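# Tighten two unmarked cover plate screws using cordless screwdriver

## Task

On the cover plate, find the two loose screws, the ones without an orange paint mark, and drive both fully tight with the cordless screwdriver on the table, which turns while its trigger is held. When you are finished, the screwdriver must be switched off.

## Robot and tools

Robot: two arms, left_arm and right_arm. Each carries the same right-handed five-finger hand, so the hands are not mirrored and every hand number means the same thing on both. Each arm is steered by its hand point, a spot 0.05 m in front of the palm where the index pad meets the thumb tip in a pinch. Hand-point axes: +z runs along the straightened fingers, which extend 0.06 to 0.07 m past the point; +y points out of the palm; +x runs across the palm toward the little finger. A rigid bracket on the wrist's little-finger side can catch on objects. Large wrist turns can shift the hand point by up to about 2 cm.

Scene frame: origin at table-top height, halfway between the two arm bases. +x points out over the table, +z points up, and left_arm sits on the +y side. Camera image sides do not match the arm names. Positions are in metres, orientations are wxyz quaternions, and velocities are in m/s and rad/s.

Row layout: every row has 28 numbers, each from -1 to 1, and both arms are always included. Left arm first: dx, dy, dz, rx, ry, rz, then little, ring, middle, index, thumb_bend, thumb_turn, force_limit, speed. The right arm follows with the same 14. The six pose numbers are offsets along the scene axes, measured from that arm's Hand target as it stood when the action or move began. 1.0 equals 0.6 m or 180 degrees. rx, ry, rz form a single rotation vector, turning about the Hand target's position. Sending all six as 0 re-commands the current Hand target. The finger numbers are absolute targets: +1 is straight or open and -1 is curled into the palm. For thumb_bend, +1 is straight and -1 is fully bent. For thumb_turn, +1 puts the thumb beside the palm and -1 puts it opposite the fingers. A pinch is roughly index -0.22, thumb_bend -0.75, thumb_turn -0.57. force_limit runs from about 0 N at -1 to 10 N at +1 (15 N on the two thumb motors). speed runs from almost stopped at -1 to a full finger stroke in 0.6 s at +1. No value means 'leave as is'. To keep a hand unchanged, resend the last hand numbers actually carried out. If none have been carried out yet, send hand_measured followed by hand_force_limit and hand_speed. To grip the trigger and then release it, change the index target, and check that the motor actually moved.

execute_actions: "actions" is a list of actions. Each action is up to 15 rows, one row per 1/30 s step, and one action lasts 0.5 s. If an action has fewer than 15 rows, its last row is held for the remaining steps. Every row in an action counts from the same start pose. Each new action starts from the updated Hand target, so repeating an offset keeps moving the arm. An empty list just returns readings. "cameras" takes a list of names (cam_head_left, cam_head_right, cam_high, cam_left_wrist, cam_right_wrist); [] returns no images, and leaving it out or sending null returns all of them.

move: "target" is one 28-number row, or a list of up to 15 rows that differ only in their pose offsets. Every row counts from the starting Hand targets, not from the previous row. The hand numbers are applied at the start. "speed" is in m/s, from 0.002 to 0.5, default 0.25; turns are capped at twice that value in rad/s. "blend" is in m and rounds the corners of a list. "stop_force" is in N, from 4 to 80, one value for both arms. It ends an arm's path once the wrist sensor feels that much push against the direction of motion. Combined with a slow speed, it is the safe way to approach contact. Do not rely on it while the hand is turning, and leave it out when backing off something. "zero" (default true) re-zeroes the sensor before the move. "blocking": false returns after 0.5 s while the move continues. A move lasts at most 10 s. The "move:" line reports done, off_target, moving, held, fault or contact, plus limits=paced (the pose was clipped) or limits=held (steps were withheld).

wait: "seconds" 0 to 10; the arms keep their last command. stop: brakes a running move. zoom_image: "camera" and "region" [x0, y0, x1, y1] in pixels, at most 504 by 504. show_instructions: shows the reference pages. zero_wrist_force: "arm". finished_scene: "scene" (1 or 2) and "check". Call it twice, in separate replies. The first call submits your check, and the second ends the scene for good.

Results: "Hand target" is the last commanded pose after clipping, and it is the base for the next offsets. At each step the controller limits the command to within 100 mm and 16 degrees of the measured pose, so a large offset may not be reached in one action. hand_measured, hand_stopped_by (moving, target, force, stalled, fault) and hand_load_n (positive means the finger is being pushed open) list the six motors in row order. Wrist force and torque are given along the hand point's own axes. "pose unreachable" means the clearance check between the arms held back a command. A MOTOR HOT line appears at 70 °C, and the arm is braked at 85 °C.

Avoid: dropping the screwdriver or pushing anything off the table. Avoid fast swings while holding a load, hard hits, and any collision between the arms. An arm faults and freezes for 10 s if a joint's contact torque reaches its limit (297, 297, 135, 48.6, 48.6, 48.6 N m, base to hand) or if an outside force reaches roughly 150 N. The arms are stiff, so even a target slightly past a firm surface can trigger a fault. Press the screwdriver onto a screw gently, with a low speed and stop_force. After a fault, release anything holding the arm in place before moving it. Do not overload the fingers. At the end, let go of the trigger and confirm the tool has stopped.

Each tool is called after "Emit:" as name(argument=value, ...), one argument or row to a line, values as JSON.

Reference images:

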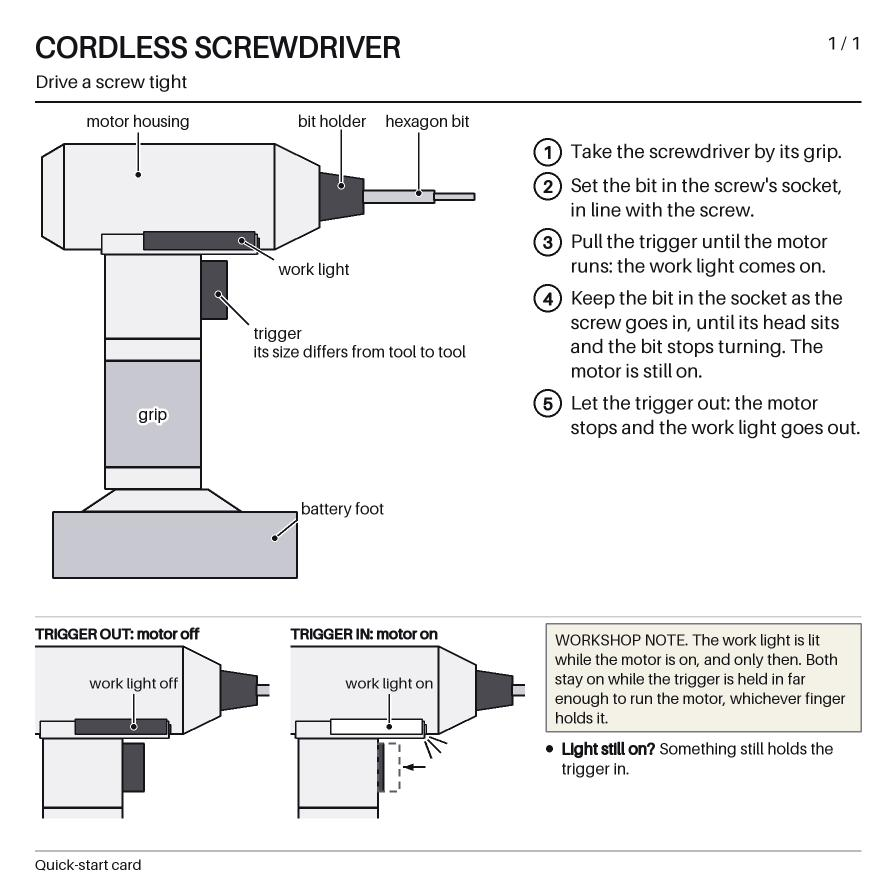

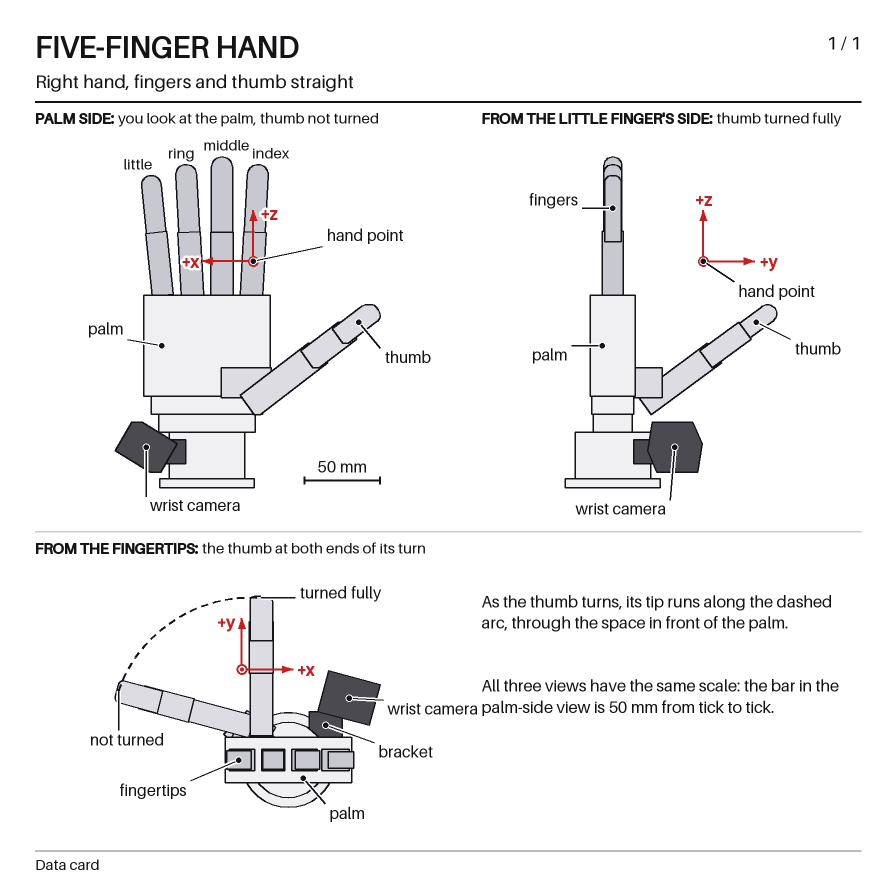

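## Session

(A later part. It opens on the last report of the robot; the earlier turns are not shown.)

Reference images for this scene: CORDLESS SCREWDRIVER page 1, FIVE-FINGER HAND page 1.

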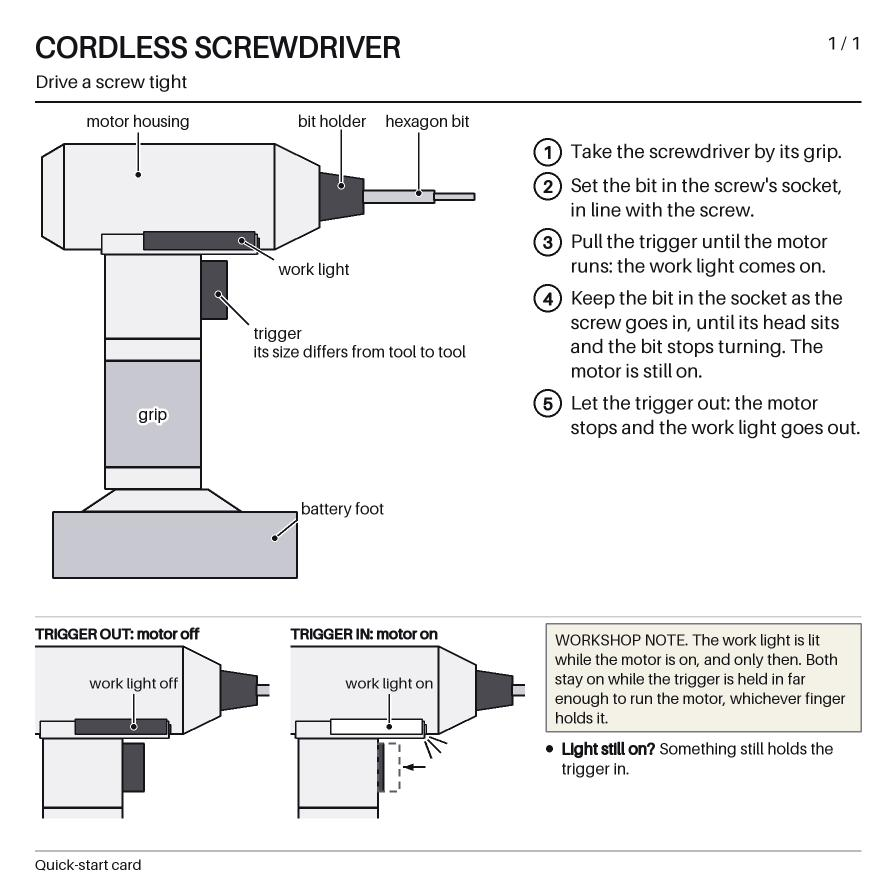

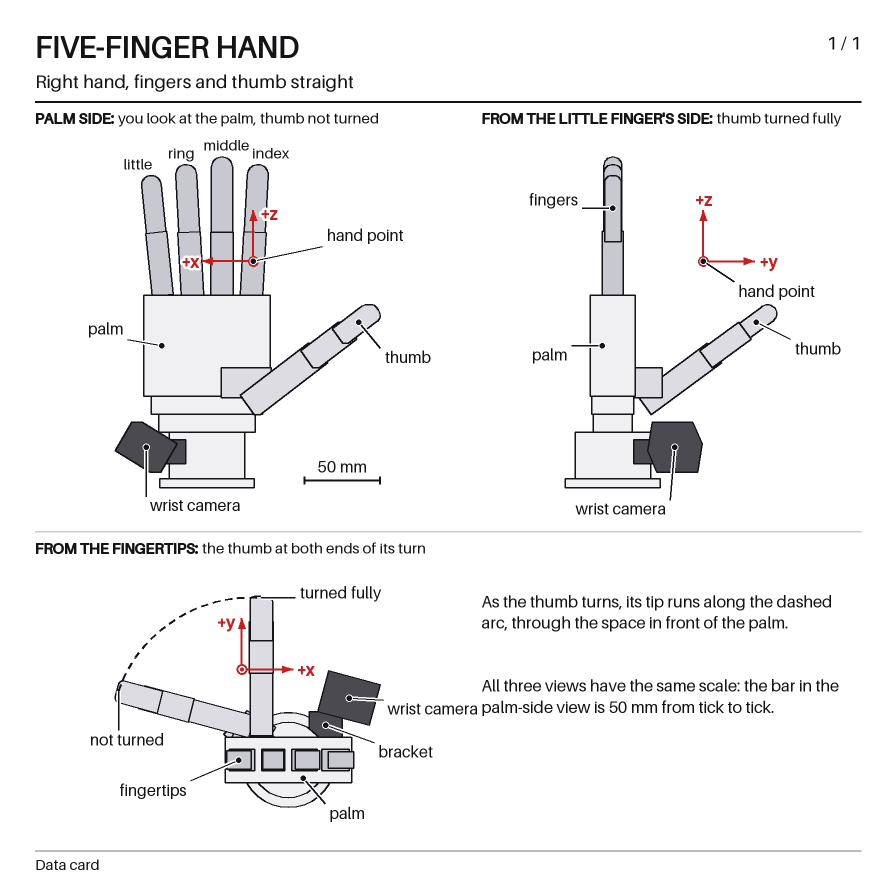

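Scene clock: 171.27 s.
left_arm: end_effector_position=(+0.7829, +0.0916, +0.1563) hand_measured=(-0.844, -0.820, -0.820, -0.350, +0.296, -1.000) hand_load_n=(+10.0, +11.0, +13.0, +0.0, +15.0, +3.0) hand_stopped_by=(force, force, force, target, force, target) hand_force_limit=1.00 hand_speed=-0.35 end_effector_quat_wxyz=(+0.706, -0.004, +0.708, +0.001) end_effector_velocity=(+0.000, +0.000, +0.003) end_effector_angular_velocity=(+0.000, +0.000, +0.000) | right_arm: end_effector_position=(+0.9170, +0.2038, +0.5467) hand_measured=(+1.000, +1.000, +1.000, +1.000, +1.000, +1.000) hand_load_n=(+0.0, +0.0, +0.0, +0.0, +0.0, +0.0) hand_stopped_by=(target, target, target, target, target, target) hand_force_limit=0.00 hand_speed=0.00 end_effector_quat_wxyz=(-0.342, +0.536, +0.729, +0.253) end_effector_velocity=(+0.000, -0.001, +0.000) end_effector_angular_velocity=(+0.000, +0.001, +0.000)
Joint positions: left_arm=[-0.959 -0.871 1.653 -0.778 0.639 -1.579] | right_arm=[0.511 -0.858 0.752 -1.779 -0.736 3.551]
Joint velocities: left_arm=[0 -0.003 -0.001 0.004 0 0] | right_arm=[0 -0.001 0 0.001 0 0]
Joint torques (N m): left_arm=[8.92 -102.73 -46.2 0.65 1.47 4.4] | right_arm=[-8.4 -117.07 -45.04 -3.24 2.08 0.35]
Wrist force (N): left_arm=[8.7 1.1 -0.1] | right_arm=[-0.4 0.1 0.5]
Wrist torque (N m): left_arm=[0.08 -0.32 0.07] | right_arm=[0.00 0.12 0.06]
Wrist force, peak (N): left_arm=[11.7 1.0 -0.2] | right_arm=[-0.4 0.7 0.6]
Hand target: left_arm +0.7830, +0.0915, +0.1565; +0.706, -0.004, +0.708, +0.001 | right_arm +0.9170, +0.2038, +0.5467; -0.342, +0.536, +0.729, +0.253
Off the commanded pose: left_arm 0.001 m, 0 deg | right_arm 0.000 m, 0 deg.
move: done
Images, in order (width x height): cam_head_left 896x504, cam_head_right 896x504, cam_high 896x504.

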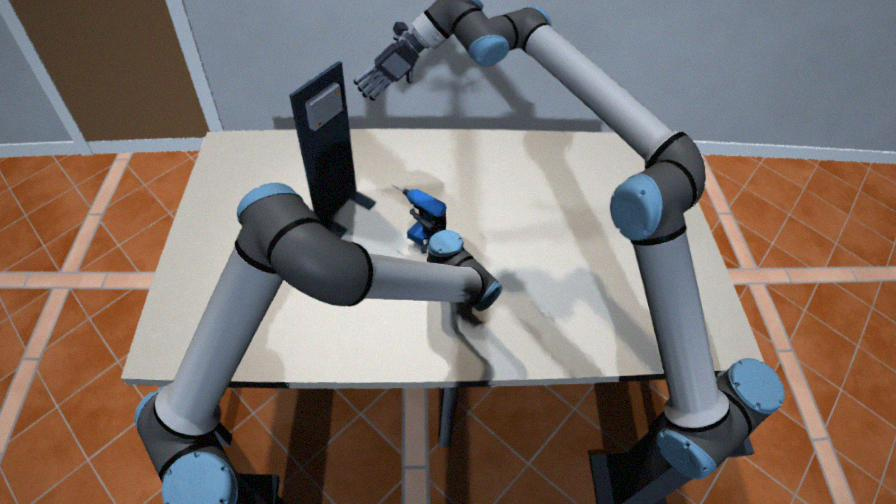

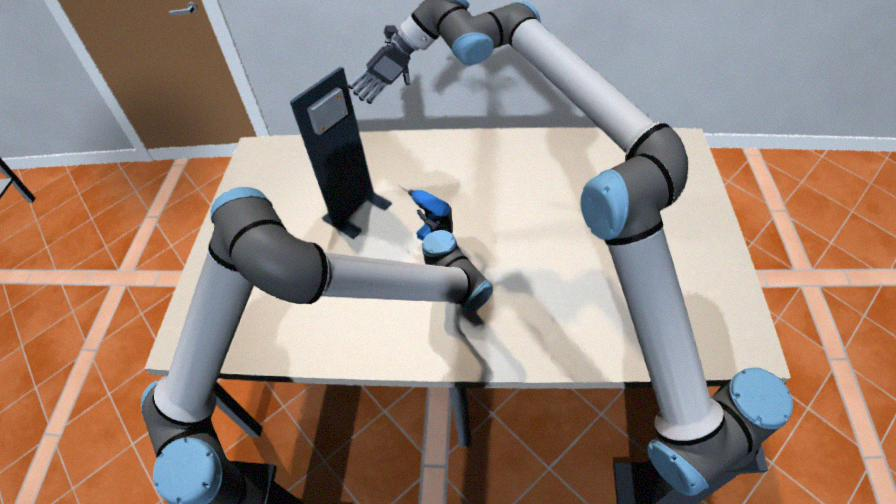

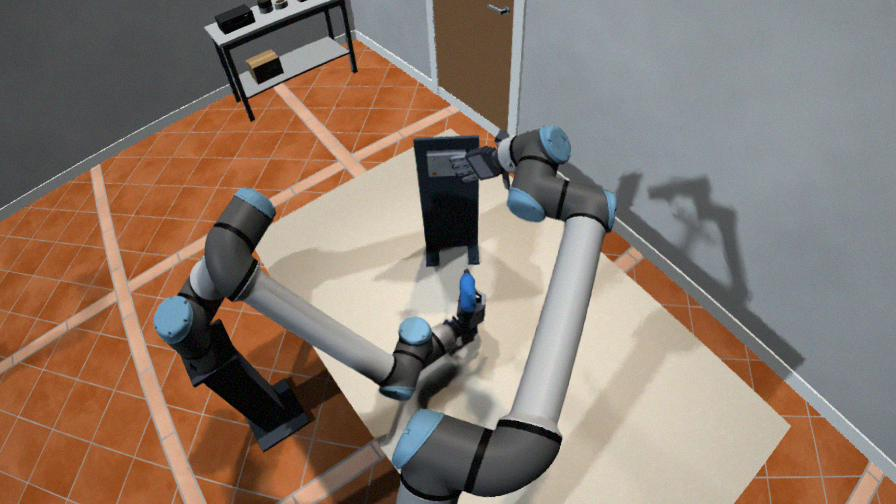

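Emit:
move(
  target=[0,0,-0.0333,0,0,0,-0.98,-0.98,-1,-0.35,-1,-1,1.0,-0.35,0,0,0,0,0,0,1,1,1,1,1,1,0,0],
  speed=0.03,
  cameras=[],
)

Emit:
move(
  target=[0,0,-0.0333,0,0,0,-0.98,-0.98,-1,-0.35,-1,-1,1.0,-0.35,0,0,0,0,0,0,1,1,1,1,1,1,0,0],
  speed=0.004,
  stop_force=6,
  cameras=["cam_head_left","cam_high"],
)

Scene clock: 172.33 s.
left_arm: end_effector_position=(+0.7829, +0.0916, +0.1362) hand_measured=(-0.844, -0.820, -0.820, -0.350, +0.296, -1.000) hand_load_n=(+9.5, +11.5, +13.5, +0.0, +15.0, +3.5) hand_stopped_by=(force, force, force, target, force, target) hand_force_limit=1.00 hand_speed=-0.35 end_effector_quat_wxyz=(+0.706, -0.004, +0.708, +0.001) end_effector_velocity=(+0.000, +0.000, +0.001) end_effector_angular_velocity=(+0.001, +0.000, +0.000) | right_arm: end_effector_position=(+0.9170, +0.2038, +0.5467) hand_measured=(+1.000, +1.000, +1.000, +1.000, +1.000, +1.000) hand_load_n=(+0.0, +0.0, +0.0, +0.0, +0.0, +0.0) hand_stopped_by=(target, target, target, target, target, target) hand_force_limit=0.00 hand_speed=0.00 end_effector_quat_wxyz=(-0.342, +0.536, +0.729, +0.253) end_effector_velocity=(+0.001, +0.000, -0.002) end_effector_angular_velocity=(+0.000, +0.001, +0.000)
Joint positions: left_arm=[-0.959 -0.847 1.657 -0.805 0.639 -1.579] | right_arm=[0.511 -0.858 0.752 -1.779 -0.736 3.551]
Joint velocities: left_arm=[0 -0.001 0 0 0 0.001] | right_arm=[0 0.001 0 -0.001 0 0]
Joint torques (N m): left_arm=[6.94 -105.74 -26.72 1.03 2.14 -0.8] | right_arm=[-7.81 -116.06 -45.26 -3.15 2.08 0.21]
Wrist force (N): left_arm=[9.0 1.4 -0.6] | right_arm=[-0.2 0.0 0.1]
Wrist torque (N m): left_arm=[0.14 -0.32 0.08] | right_arm=[0.01 0.09 0.08]
Wrist force, peak (N): left_arm=[9.9 0.9 -0.4] | right_arm=[-0.6 0.1 0.8]
Hand target: left_arm +0.7829, +0.0916, +0.1365; +0.706, -0.004, +0.708, +0.001 | right_arm +0.9170, +0.2038, +0.5467; -0.342, +0.536, +0.729, +0.253
Off the commanded pose: left_arm 0.000 m, 0 deg | right_arm 0.000 m, 0 deg.
move: done
No camera images: "cameras" was empty.

Scene clock: 175.80 s.
left_arm: end_effector_position=(+0.7829, +0.0916, +0.1249) hand_measured=(-0.844, -0.820, -0.820, -0.350, +0.296, -1.000) hand_load_n=(+10.0, +11.5, +13.5, +0.0, +15.0, +3.5) hand_stopped_by=(force, force, force, target, force, target) hand_force_limit=1.00 hand_speed=-0.35 end_effector_quat_wxyz=(+0.706, -0.004, +0.708, +0.001) end_effector_velocity=(+0.000, +0.000, +0.000) end_effector_angular_velocity=(+0.001, +0.000, +0.000) | right_arm: end_effector_position=(+0.9170, +0.2038, +0.5467) hand_measured=(+1.000, +1.000, +1.000, +1.000, +1.000, +1.000) hand_load_n=(+0.0, +0.0, +0.0, +0.0, +0.0, +0.0) hand_stopped_by=(target, target, target, target, target, target) hand_force_limit=0.00 hand_speed=0.00 end_effector_quat_wxyz=(-0.342, +0.536, +0.729, +0.253) end_effector_velocity=(-0.001, +0.000, +0.001) end_effector_angular_velocity=(+0.000, +0.000, +0.000)
Joint positions: left_arm=[-0.959 -0.834 1.658 -0.82 0.639 -1.579] | right_arm=[0.511 -0.858 0.752 -1.779 -0.736 3.551]
Joint velocities: left_arm=[-0.001 0 0 0.001 0 0] | right_arm=[0 -0.001 0 0.001 0 0]
Joint torques (N m): left_arm=[10.16 -94.28 -24.21 2.26 1.66 -1.64] | right_arm=[-6.81 -116.62 -46.19 -3.21 2.15 -0.09]
Wrist force (N): left_arm=[-1.9 0.1 -2.3] | right_arm=[-0.4 -0.3 0.4]
Wrist torque (N m): left_arm=[0.03 -0.26 0.11] | right_arm=[-0.05 0.12 0.05]
Wrist force, peak (N): left_arm=[9.4 0.8 -0.7] | right_arm=[-0.4 -0.1 0.8]
Hand target: left_arm +0.7829, +0.0916, +0.1250; +0.706, -0.004, +0.708, +0.001 | right_arm +0.9170, +0.2038, +0.5467; -0.342, +0.536, +0.729, +0.253
Off the commanded pose: left_arm 0.008 m, 0 deg | right_arm 0.000 m, 0 deg.
move: contact (left_arm)
Images, in order (width x height): cam_head_left 896x504, cam_high 896x504.

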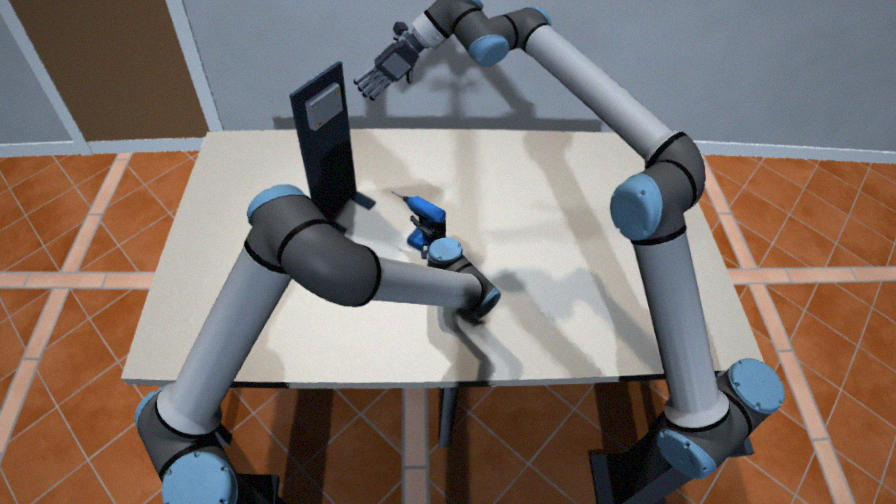

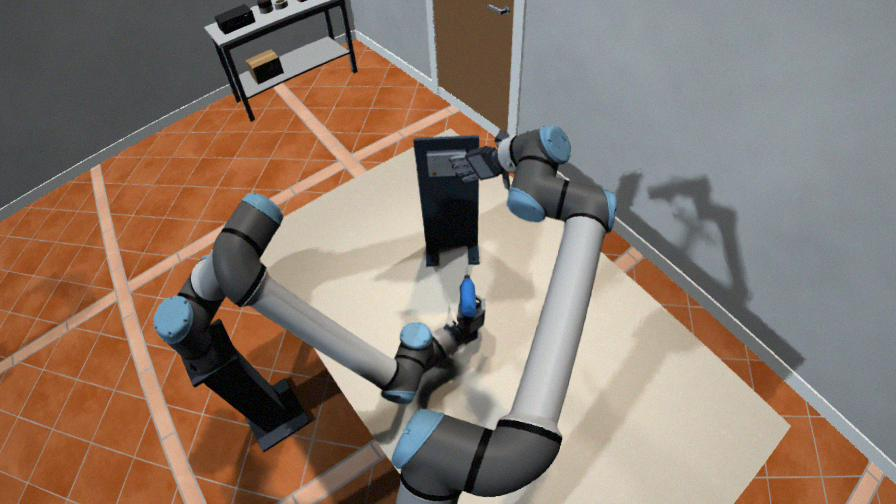

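Emit:
move(
  target=[0,0,0,0,0,0,-0.98,-0.98,-1,-0.35,0.45,-1,1.0,-0.6,0,0,0,0,0,0,1,1,1,1,1,1,0,0],
  cameras=[],
)

Emit:
move(
  target=[0,0,0,0,0,0,-0.6,-0.6,-0.6,-0.1,0.95,-1,1.0,-0.6,0,0,0,0,0,0,1,1,1,1,1,1,0,0],
  cameras=["cam_head_left","cam_high"],
)

Scene clock: 176.60 s.
left_arm: end_effector_position=(+0.7829, +0.0916, +0.1249) hand_measured=(-0.844, -0.820, -0.820, -0.350, +0.450, -1.000) hand_load_n=(+9.5, +10.5, +12.5, +0.0, +0.5, +0.0) hand_stopped_by=(force, force, force, target, target, target) hand_force_limit=1.00 hand_speed=-0.60 end_effector_quat_wxyz=(+0.706, -0.004, +0.708, +0.001) end_effector_velocity=(-0.001, -0.001, -0.001) end_effector_angular_velocity=(-0.002, +0.000, -0.001) | right_arm: end_effector_position=(+0.9170, +0.2038, +0.5467) hand_measured=(+1.000, +1.000, +1.000, +1.000, +1.000, +1.000) hand_load_n=(+0.0, +0.0, +0.0, +0.0, +0.0, +0.0) hand_stopped_by=(target, target, target, target, target, target) hand_force_limit=0.00 hand_speed=0.00 end_effector_quat_wxyz=(-0.342, +0.536, +0.729, +0.253) end_effector_velocity=(+0.000, +0.000, -0.002) end_effector_angular_velocity=(-0.001, +0.002, +0.000)
Joint positions: left_arm=[-0.959 -0.834 1.658 -0.82 0.639 -1.579] | right_arm=[0.511 -0.858 0.752 -1.779 -0.736 3.551]
Joint velocities: left_arm=[-0.001 0 0 0 0 -0.002] | right_arm=[0 0.001 0 0.001 0 0]
Joint torques (N m): left_arm=[7.24 -97.89 -26.92 1.34 2.17 -1.5] | right_arm=[-7.58 -114.97 -46.38 -3.16 2.08 -0.08]
Wrist force (N): left_arm=[3.9 0.7 -0.9] | right_arm=[-0.3 0.2 0.3]
Wrist torque (N m): left_arm=[0.05 -0.33 0.10] | right_arm=[0.04 0.11 0.07]
Wrist force, peak (N): left_arm=[4.5 1.1 -0.9] | right_arm=[-0.6 0.1 0.6]
Hand target: left_arm +0.7829, +0.0916, +0.1250; +0.706, -0.004, +0.708, +0.001 | right_arm +0.9170, +0.2038, +0.5467; -0.342, +0.536, +0.729, +0.253
Off the commanded pose: left_arm 0.000 m, 0 deg | right_arm 0.000 m, 0 deg.
move: done
No camera images: "cameras" was empty.

Scene clock: 178.07 s.
left_arm: end_effector_position=(+0.7829, +0.0916, +0.1250) hand_measured=(-0.600, -0.600, -0.600, -0.100, +0.950, -1.000) hand_load_n=(+0.0, +0.0, +0.0, +0.0, +0.0, +0.0) hand_stopped_by=(target, target, target, target, target, target) hand_force_limit=1.00 hand_speed=-0.60 end_effector_quat_wxyz=(+0.706, -0.004, +0.708, +0.001) end_effector_velocity=(+0.000, +0.000, +0.000) end_effector_angular_velocity=(+0.001, +0.001, +0.000) | right_arm: end_effector_position=(+0.9170, +0.2038, +0.5467) hand_measured=(+1.000, +1.000, +1.000, +1.000, +1.000, +1.000) hand_load_n=(+0.0, +0.0, +0.0, +0.0, +0.0, +0.0) hand_stopped_by=(target, target, target, target, target, target) hand_force_limit=0.00 hand_speed=0.00 end_effector_quat_wxyz=(-0.342, +0.536, +0.729, +0.253) end_effector_velocity=(+0.000, +0.000, +0.000) end_effector_angular_velocity=(+0.001, -0.001, +0.000)
Joint positions: left_arm=[-0.959 -0.834 1.658 -0.82 0.639 -1.579] | right_arm=[0.511 -0.858 0.752 -1.779 -0.736 3.551]
Joint velocities: left_arm=[0 0 0 0.001 0 0] | right_arm=[0 0 0 -0.002 0 0]
Joint torques (N m): left_arm=[4.62 -89.55 -29.56 -1.3 -0.93 -1.35] | right_arm=[-7 -115.31 -46.76 -3.33 2.22 -0.09]
Wrist force (N): left_arm=[-0.3 0.9 -0.5] | right_arm=[-0.5 -0.1 0.6]
Wrist torque (N m): left_arm=[0.07 0.04 -0.08] | right_arm=[-0.04 0.13 0.05]
Wrist force, peak (N): left_arm=[4.0 1.0 -0.9] | right_arm=[-0.7 0.1 0.7]
Hand target: left_arm +0.7829, +0.0916, +0.1250; +0.706, -0.004, +0.708, +0.001 | right_arm +0.9170, +0.2038, +0.5467; -0.342, +0.536, +0.729, +0.253
Off the commanded pose: left_arm 0.000 m, 0 deg | right_arm 0.000 m, 0 deg.
move: done
Images, in order (width x height): cam_head_left 896x504, cam_high 896x504.

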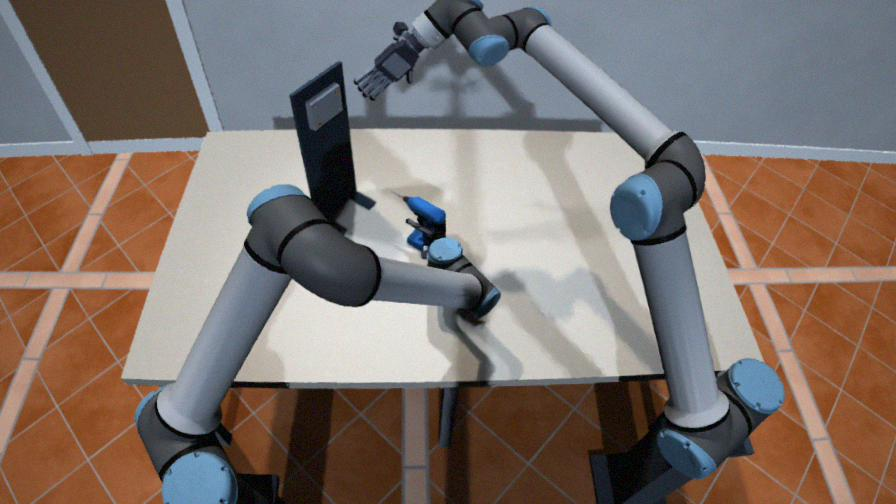

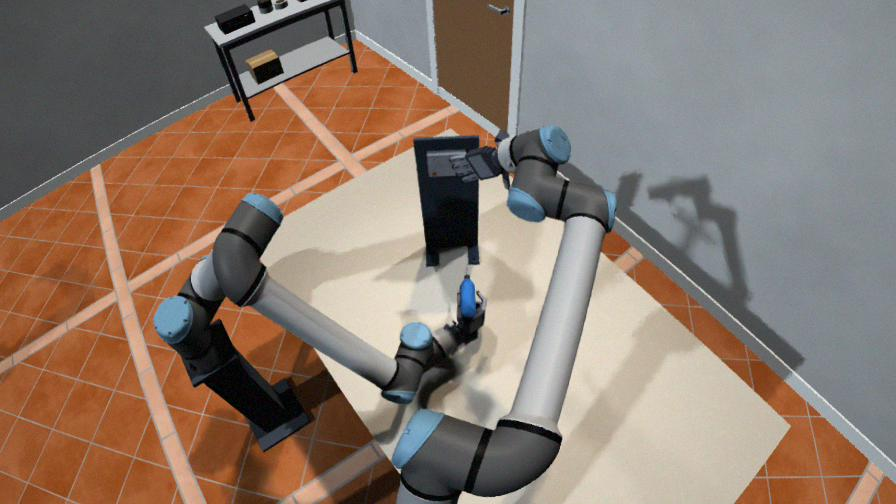

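Emit:
move(
  target=[0,0,0,0,0,0,0.9,0.9,0.9,0.9,0.95,-1,1.0,-0.5,0,0,0,0,0,0,1,1,1,1,1,1,0,0],
  cameras=["cam_left_wrist","cam_high"],
)

Scene clock: 180.23 s.
left_arm: end_effector_position=(+0.7829, +0.0916, +0.1250) hand_measured=(+0.900, +0.900, +0.900, +0.900, +0.950, -1.000) hand_load_n=(+0.0, +0.0, +0.0, +0.0, +0.0, -0.5) hand_stopped_by=(target, target, target, target, target, target) hand_force_limit=1.00 hand_speed=-0.50 end_effector_quat_wxyz=(+0.706, -0.004, +0.708, +0.001) end_effector_velocity=(+0.000, +0.001, +0.001) end_effector_angular_velocity=(+0.000, +0.000, +0.000) | right_arm: end_effector_position=(+0.9170, +0.2038, +0.5467) hand_measured=(+1.000, +1.000, +1.000, +1.000, +1.000, +1.000) hand_load_n=(+0.0, +0.0, +0.0, +0.0, +0.0, +0.0) hand_stopped_by=(target, target, target, target, target, target) hand_force_limit=0.00 hand_speed=0.00 end_effector_quat_wxyz=(-0.342, +0.536, +0.729, +0.253) end_effector_velocity=(+0.000, +0.000, +0.001) end_effector_angular_velocity=(+0.000, -0.001, +0.000)
Joint positions: left_arm=[-0.959 -0.834 1.658 -0.82 0.639 -1.579] | right_arm=[0.511 -0.858 0.752 -1.779 -0.736 3.551]
Joint velocities: left_arm=[0.001 -0.001 0 0 0.001 0.001] | right_arm=[0 -0.001 0 0 0 0]
Joint torques (N m): left_arm=[6.92 -75.15 -35.73 -4.33 -0.8 -1.91] | right_arm=[-5.78 -114.98 -47.07 -3.37 2.09 -0.11]
Wrist force (N): left_arm=[-0.6 0.6 -0.3] | right_arm=[-0.4 -0.2 0.6]
Wrist torque (N m): left_arm=[0.01 0.10 -0.10] | right_arm=[-0.04 0.12 0.05]
Wrist force, peak (N): left_arm=[-0.8 1.3 -0.5] | right_arm=[0.0 0.2 0.8]
Hand target: left_arm +0.7829, +0.0916, +0.1250; +0.706, -0.004, +0.708, +0.001 | right_arm +0.9170, +0.2038, +0.5467; -0.342, +0.536, +0.729, +0.253
Off the commanded pose: left_arm 0.000 m, 0 deg | right_arm 0.000 m, 0 deg.
move: done
Images, in order (width x height): cam_high 896x504, cam_left_wrist 672x504.

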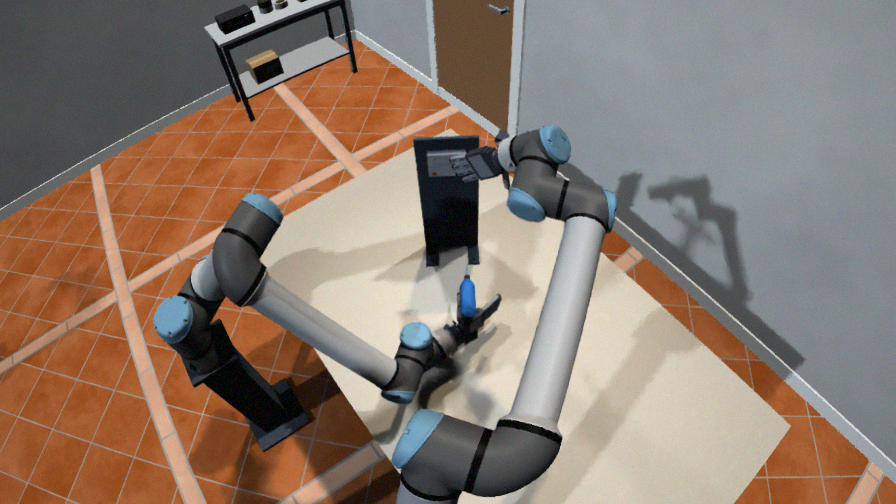

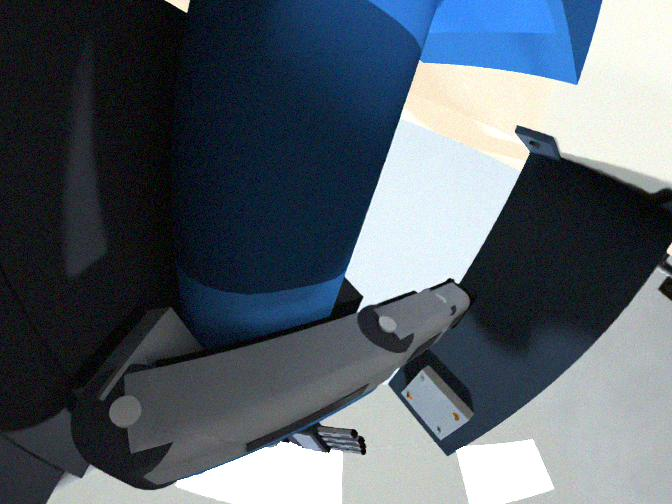

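Emit:
move(
  target=[-0.27,0,0,0,0,0,0.9,0.9,0.9,0.9,0.95,-1,1.0,-0.5,0,0,0,0,0,0,1,1,1,1,1,1,0,0],
  speed=0.06,
)

Emit:
zoom_image(
  camera="cam_head_left",
  region=[370, 160, 500, 280],
)

Emit:
zoom_image(
  camera="cam_right_wrist",
  region=[310, 95, 400, 225],
)

Scene clock: 183.33 s.
left_arm: end_effector_position=(+0.6208, +0.0918, +0.1252) hand_measured=(+0.900, +0.900, +0.900, +0.900, +0.950, -1.000) hand_load_n=(+0.0, +0.0, +0.0, +0.0, +0.0, -0.5) hand_stopped_by=(target, target, target, target, target, target) hand_force_limit=1.00 hand_speed=-0.50 end_effector_quat_wxyz=(+0.706, -0.005, +0.708, +0.001) end_effector_velocity=(+0.002, -0.001, +0.000) end_effector_angular_velocity=(-0.001, +0.000, -0.001) | right_arm: end_effector_position=(+0.9170, +0.2038, +0.5467) hand_measured=(+1.000, +1.000, +1.000, +1.000, +1.000, +1.000) hand_load_n=(+0.0, +0.0, +0.0, +0.0, +0.0, +0.0) hand_stopped_by=(target, target, target, target, target, target) hand_force_limit=0.00 hand_speed=0.00 end_effector_quat_wxyz=(-0.342, +0.536, +0.729, +0.253) end_effector_velocity=(+0.000, +0.000, +0.001) end_effector_angular_velocity=(+0.001, -0.001, +0.000)
Joint positions: left_arm=[-1.145 -0.959 1.914 -0.95 0.452 -1.581] | right_arm=[0.511 -0.858 0.752 -1.779 -0.736 3.551]
Joint velocities: left_arm=[0.001 0.001 -0.003 0.002 0.003 -0.001] | right_arm=[0 -0.001 0 0 0 0]
Joint torques (N m): left_arm=[11.44 -51.04 -34.42 2.92 2.26 -0.6] | right_arm=[-4.65 -115.25 -47.79 -3.4 2.2 -0.28]
Wrist force (N): left_arm=[0.2 0.9 -0.7] | right_arm=[-0.1 -0.3 0.4]
Wrist torque (N m): left_arm=[0.07 0.00 -0.01] | right_arm=[-0.05 0.07 0.07]
Wrist force, peak (N): left_arm=[0.3 0.5 -1.8] | right_arm=[-0.8 0.2 0.8]
Hand target: left_arm +0.6208, +0.0917, +0.1251; +0.706, -0.004, +0.708, +0.001 | right_arm +0.9170, +0.2038, +0.5467; -0.342, +0.536, +0.729, +0.253
Off the commanded pose: left_arm 0.000 m, 0 deg | right_arm 0.000 m, 0 deg.
move: done

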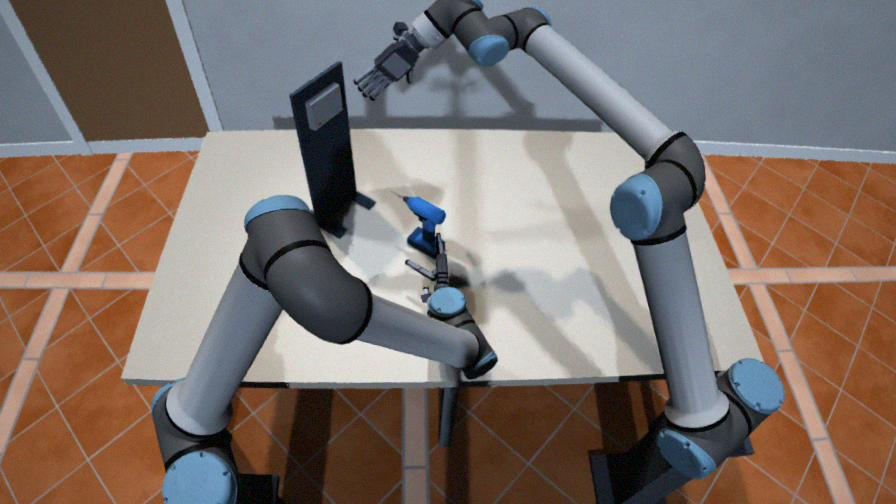

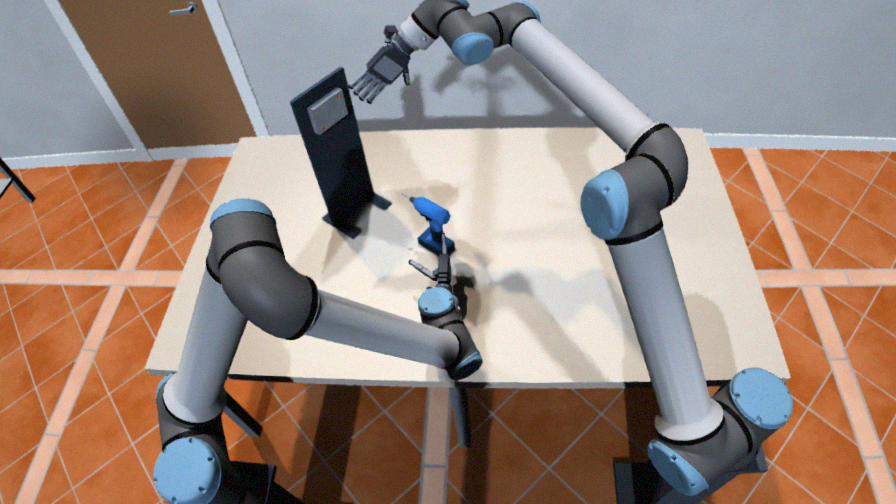

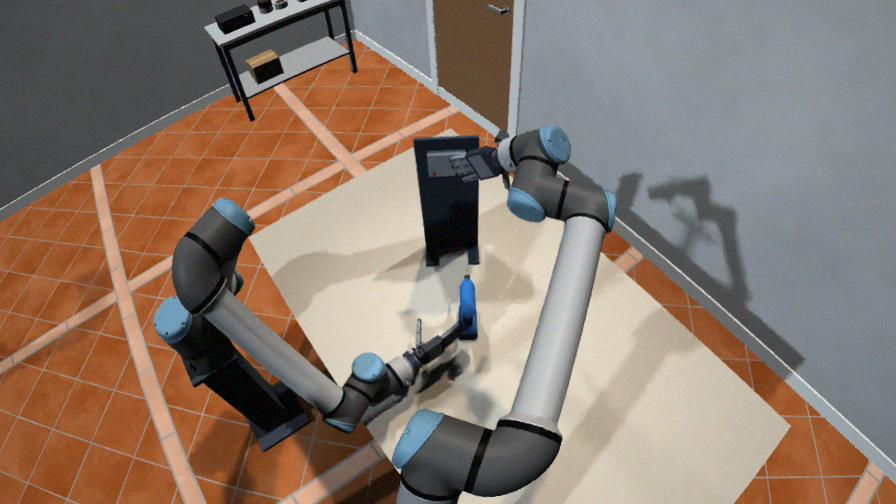

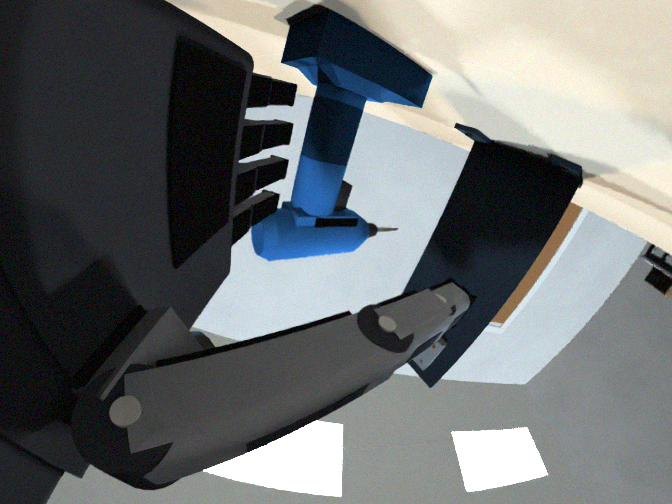

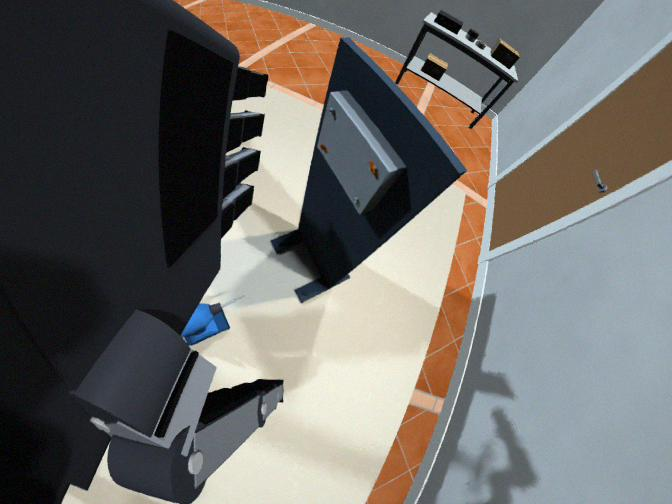

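Scaled by 3.877.

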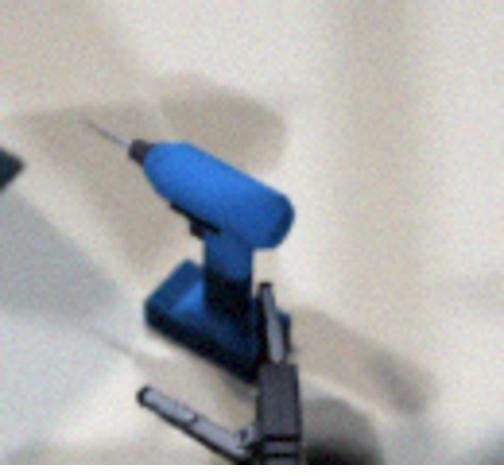

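Scaled by 3.877 from the camera's 672x504 image, which has a finer 960x720 frame.

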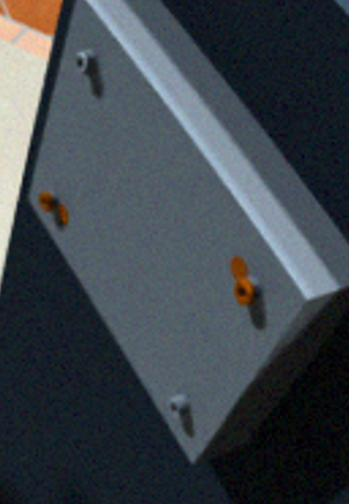

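Emit:
move(
  target=[-0.15,0,0,0,0,0,0.9,0.9,0.9,0.9,0.95,-1,1.0,-0.5,0,0,0,0,0,0,1,1,1,1,1,1,0,0],
  speed=0.1,
  cameras=["cam_head_left","cam_left_wrist"],
)

Emit:
finished_scene(
  scene=2,
  check="TL and BR (unmarked) both driven until the bit stalled with torque held ~2-3 s; head protrusions and shadow lengths now equal to those of orange-marked screws in the overhead zoom. Tool stands on its foot on the table, released, work light dark, nothing touches the trigger. Could be missed if a screw is seated but not quite at full torque; but stall torque was reached and held in both.",
)

Scene clock: 184.70 s.
left_arm: end_effector_position=(+0.5307, +0.0919, +0.1253) hand_measured=(+0.900, +0.900, +0.900, +0.900, +0.950, -1.000) hand_load_n=(+0.0, +0.0, +0.0, +0.0, +0.0, -0.5) hand_stopped_by=(target, target, target, target, target, target) hand_force_limit=1.00 hand_speed=-0.50 end_effector_quat_wxyz=(+0.706, -0.005, +0.708, +0.001) end_effector_velocity=(+0.002, -0.001, +0.001) end_effector_angular_velocity=(+0.000, +0.000, +0.000) | right_arm: end_effector_position=(+0.9170, +0.2038, +0.5467) hand_measured=(+1.000, +1.000, +1.000, +1.000, +1.000, +1.000) hand_load_n=(+0.0, +0.0, +0.0, +0.0, +0.0, +0.0) hand_stopped_by=(target, target, target, target, target, target) hand_force_limit=0.00 hand_speed=0.00 end_effector_quat_wxyz=(-0.342, +0.536, +0.729, +0.253) end_effector_velocity=(+0.000, +0.000, +0.000) end_effector_angular_velocity=(+0.000, +0.000, +0.000)
Joint positions: left_arm=[-1.272 -1.014 2.029 -1.007 0.325 -1.584] | right_arm=[0.511 -0.858 0.752 -1.779 -0.736 3.551]
Joint velocities: left_arm=[0.003 0.001 -0.004 0.002 0.003 0.001] | right_arm=[0 0 0 0 0 0]
Joint torques (N m): left_arm=[11.73 -40.89 -34.23 2.18 1.82 3.08] | right_arm=[-5.44 -114.52 -48.08 -3.17 2.13 -0.38]
Wrist force (N): left_arm=[-0.1 0.3 -0.3] | right_arm=[-0.6 0.2 0.3]
Wrist torque (N m): left_arm=[-0.03 0.01 -0.04] | right_arm=[0.04 0.16 0.06]
Wrist force, peak (N): left_arm=[0.0 0.7 -1.6] | right_arm=[-0.8 0.3 0.5]
Hand target: left_arm +0.5308, +0.0918, +0.1252; +0.706, -0.004, +0.708, +0.001 | right_arm +0.9170, +0.2038, +0.5467; -0.342, +0.536, +0.729, +0.253
Off the commanded pose: left_arm 0.000 m, 0 deg | right_arm 0.000 m, 0 deg.
move: done
Images, in order (width x height): cam_head_left 896x504, cam_left_wrist 672x504.

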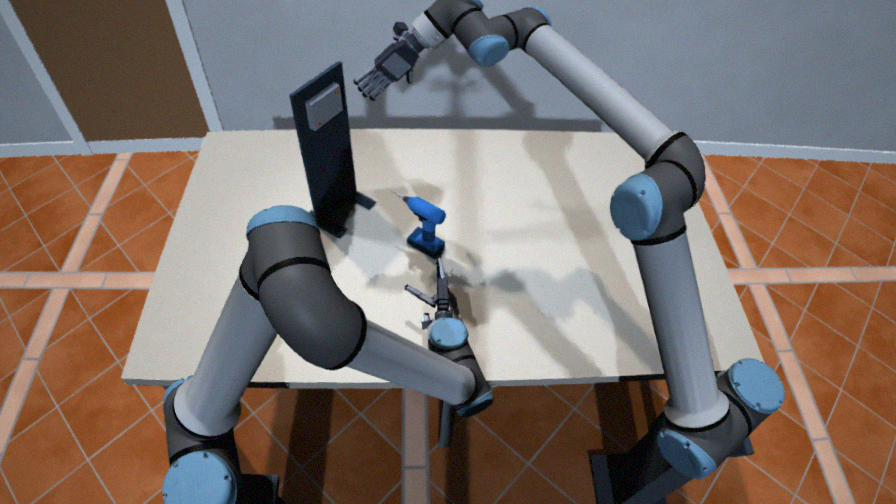

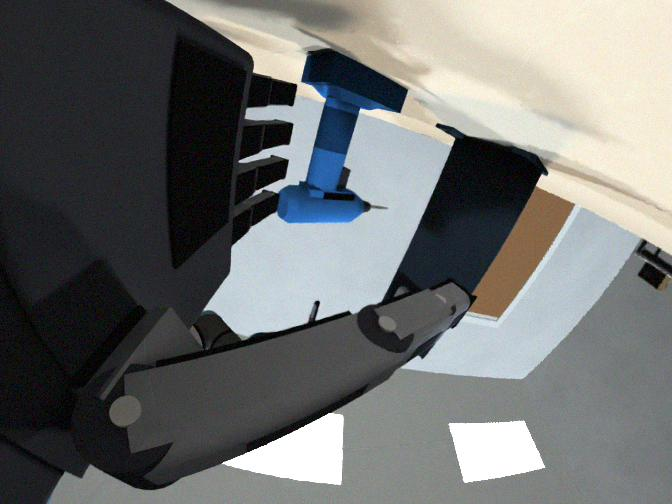

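This call ended nothing. Check each condition that your pictures could not show: look closer or test it, and mend what is not met. Then call finished_scene again.

Emit:
finished_scene(
  scene=2,
  check="Both unmarked screws seated (head heights and shadows equal to orange ones), stalled at full torque; screwdriver standing on table, light off in the left wrist view, trigger free; both arms clear and at rest.",
)

The scene is finished: the task was done.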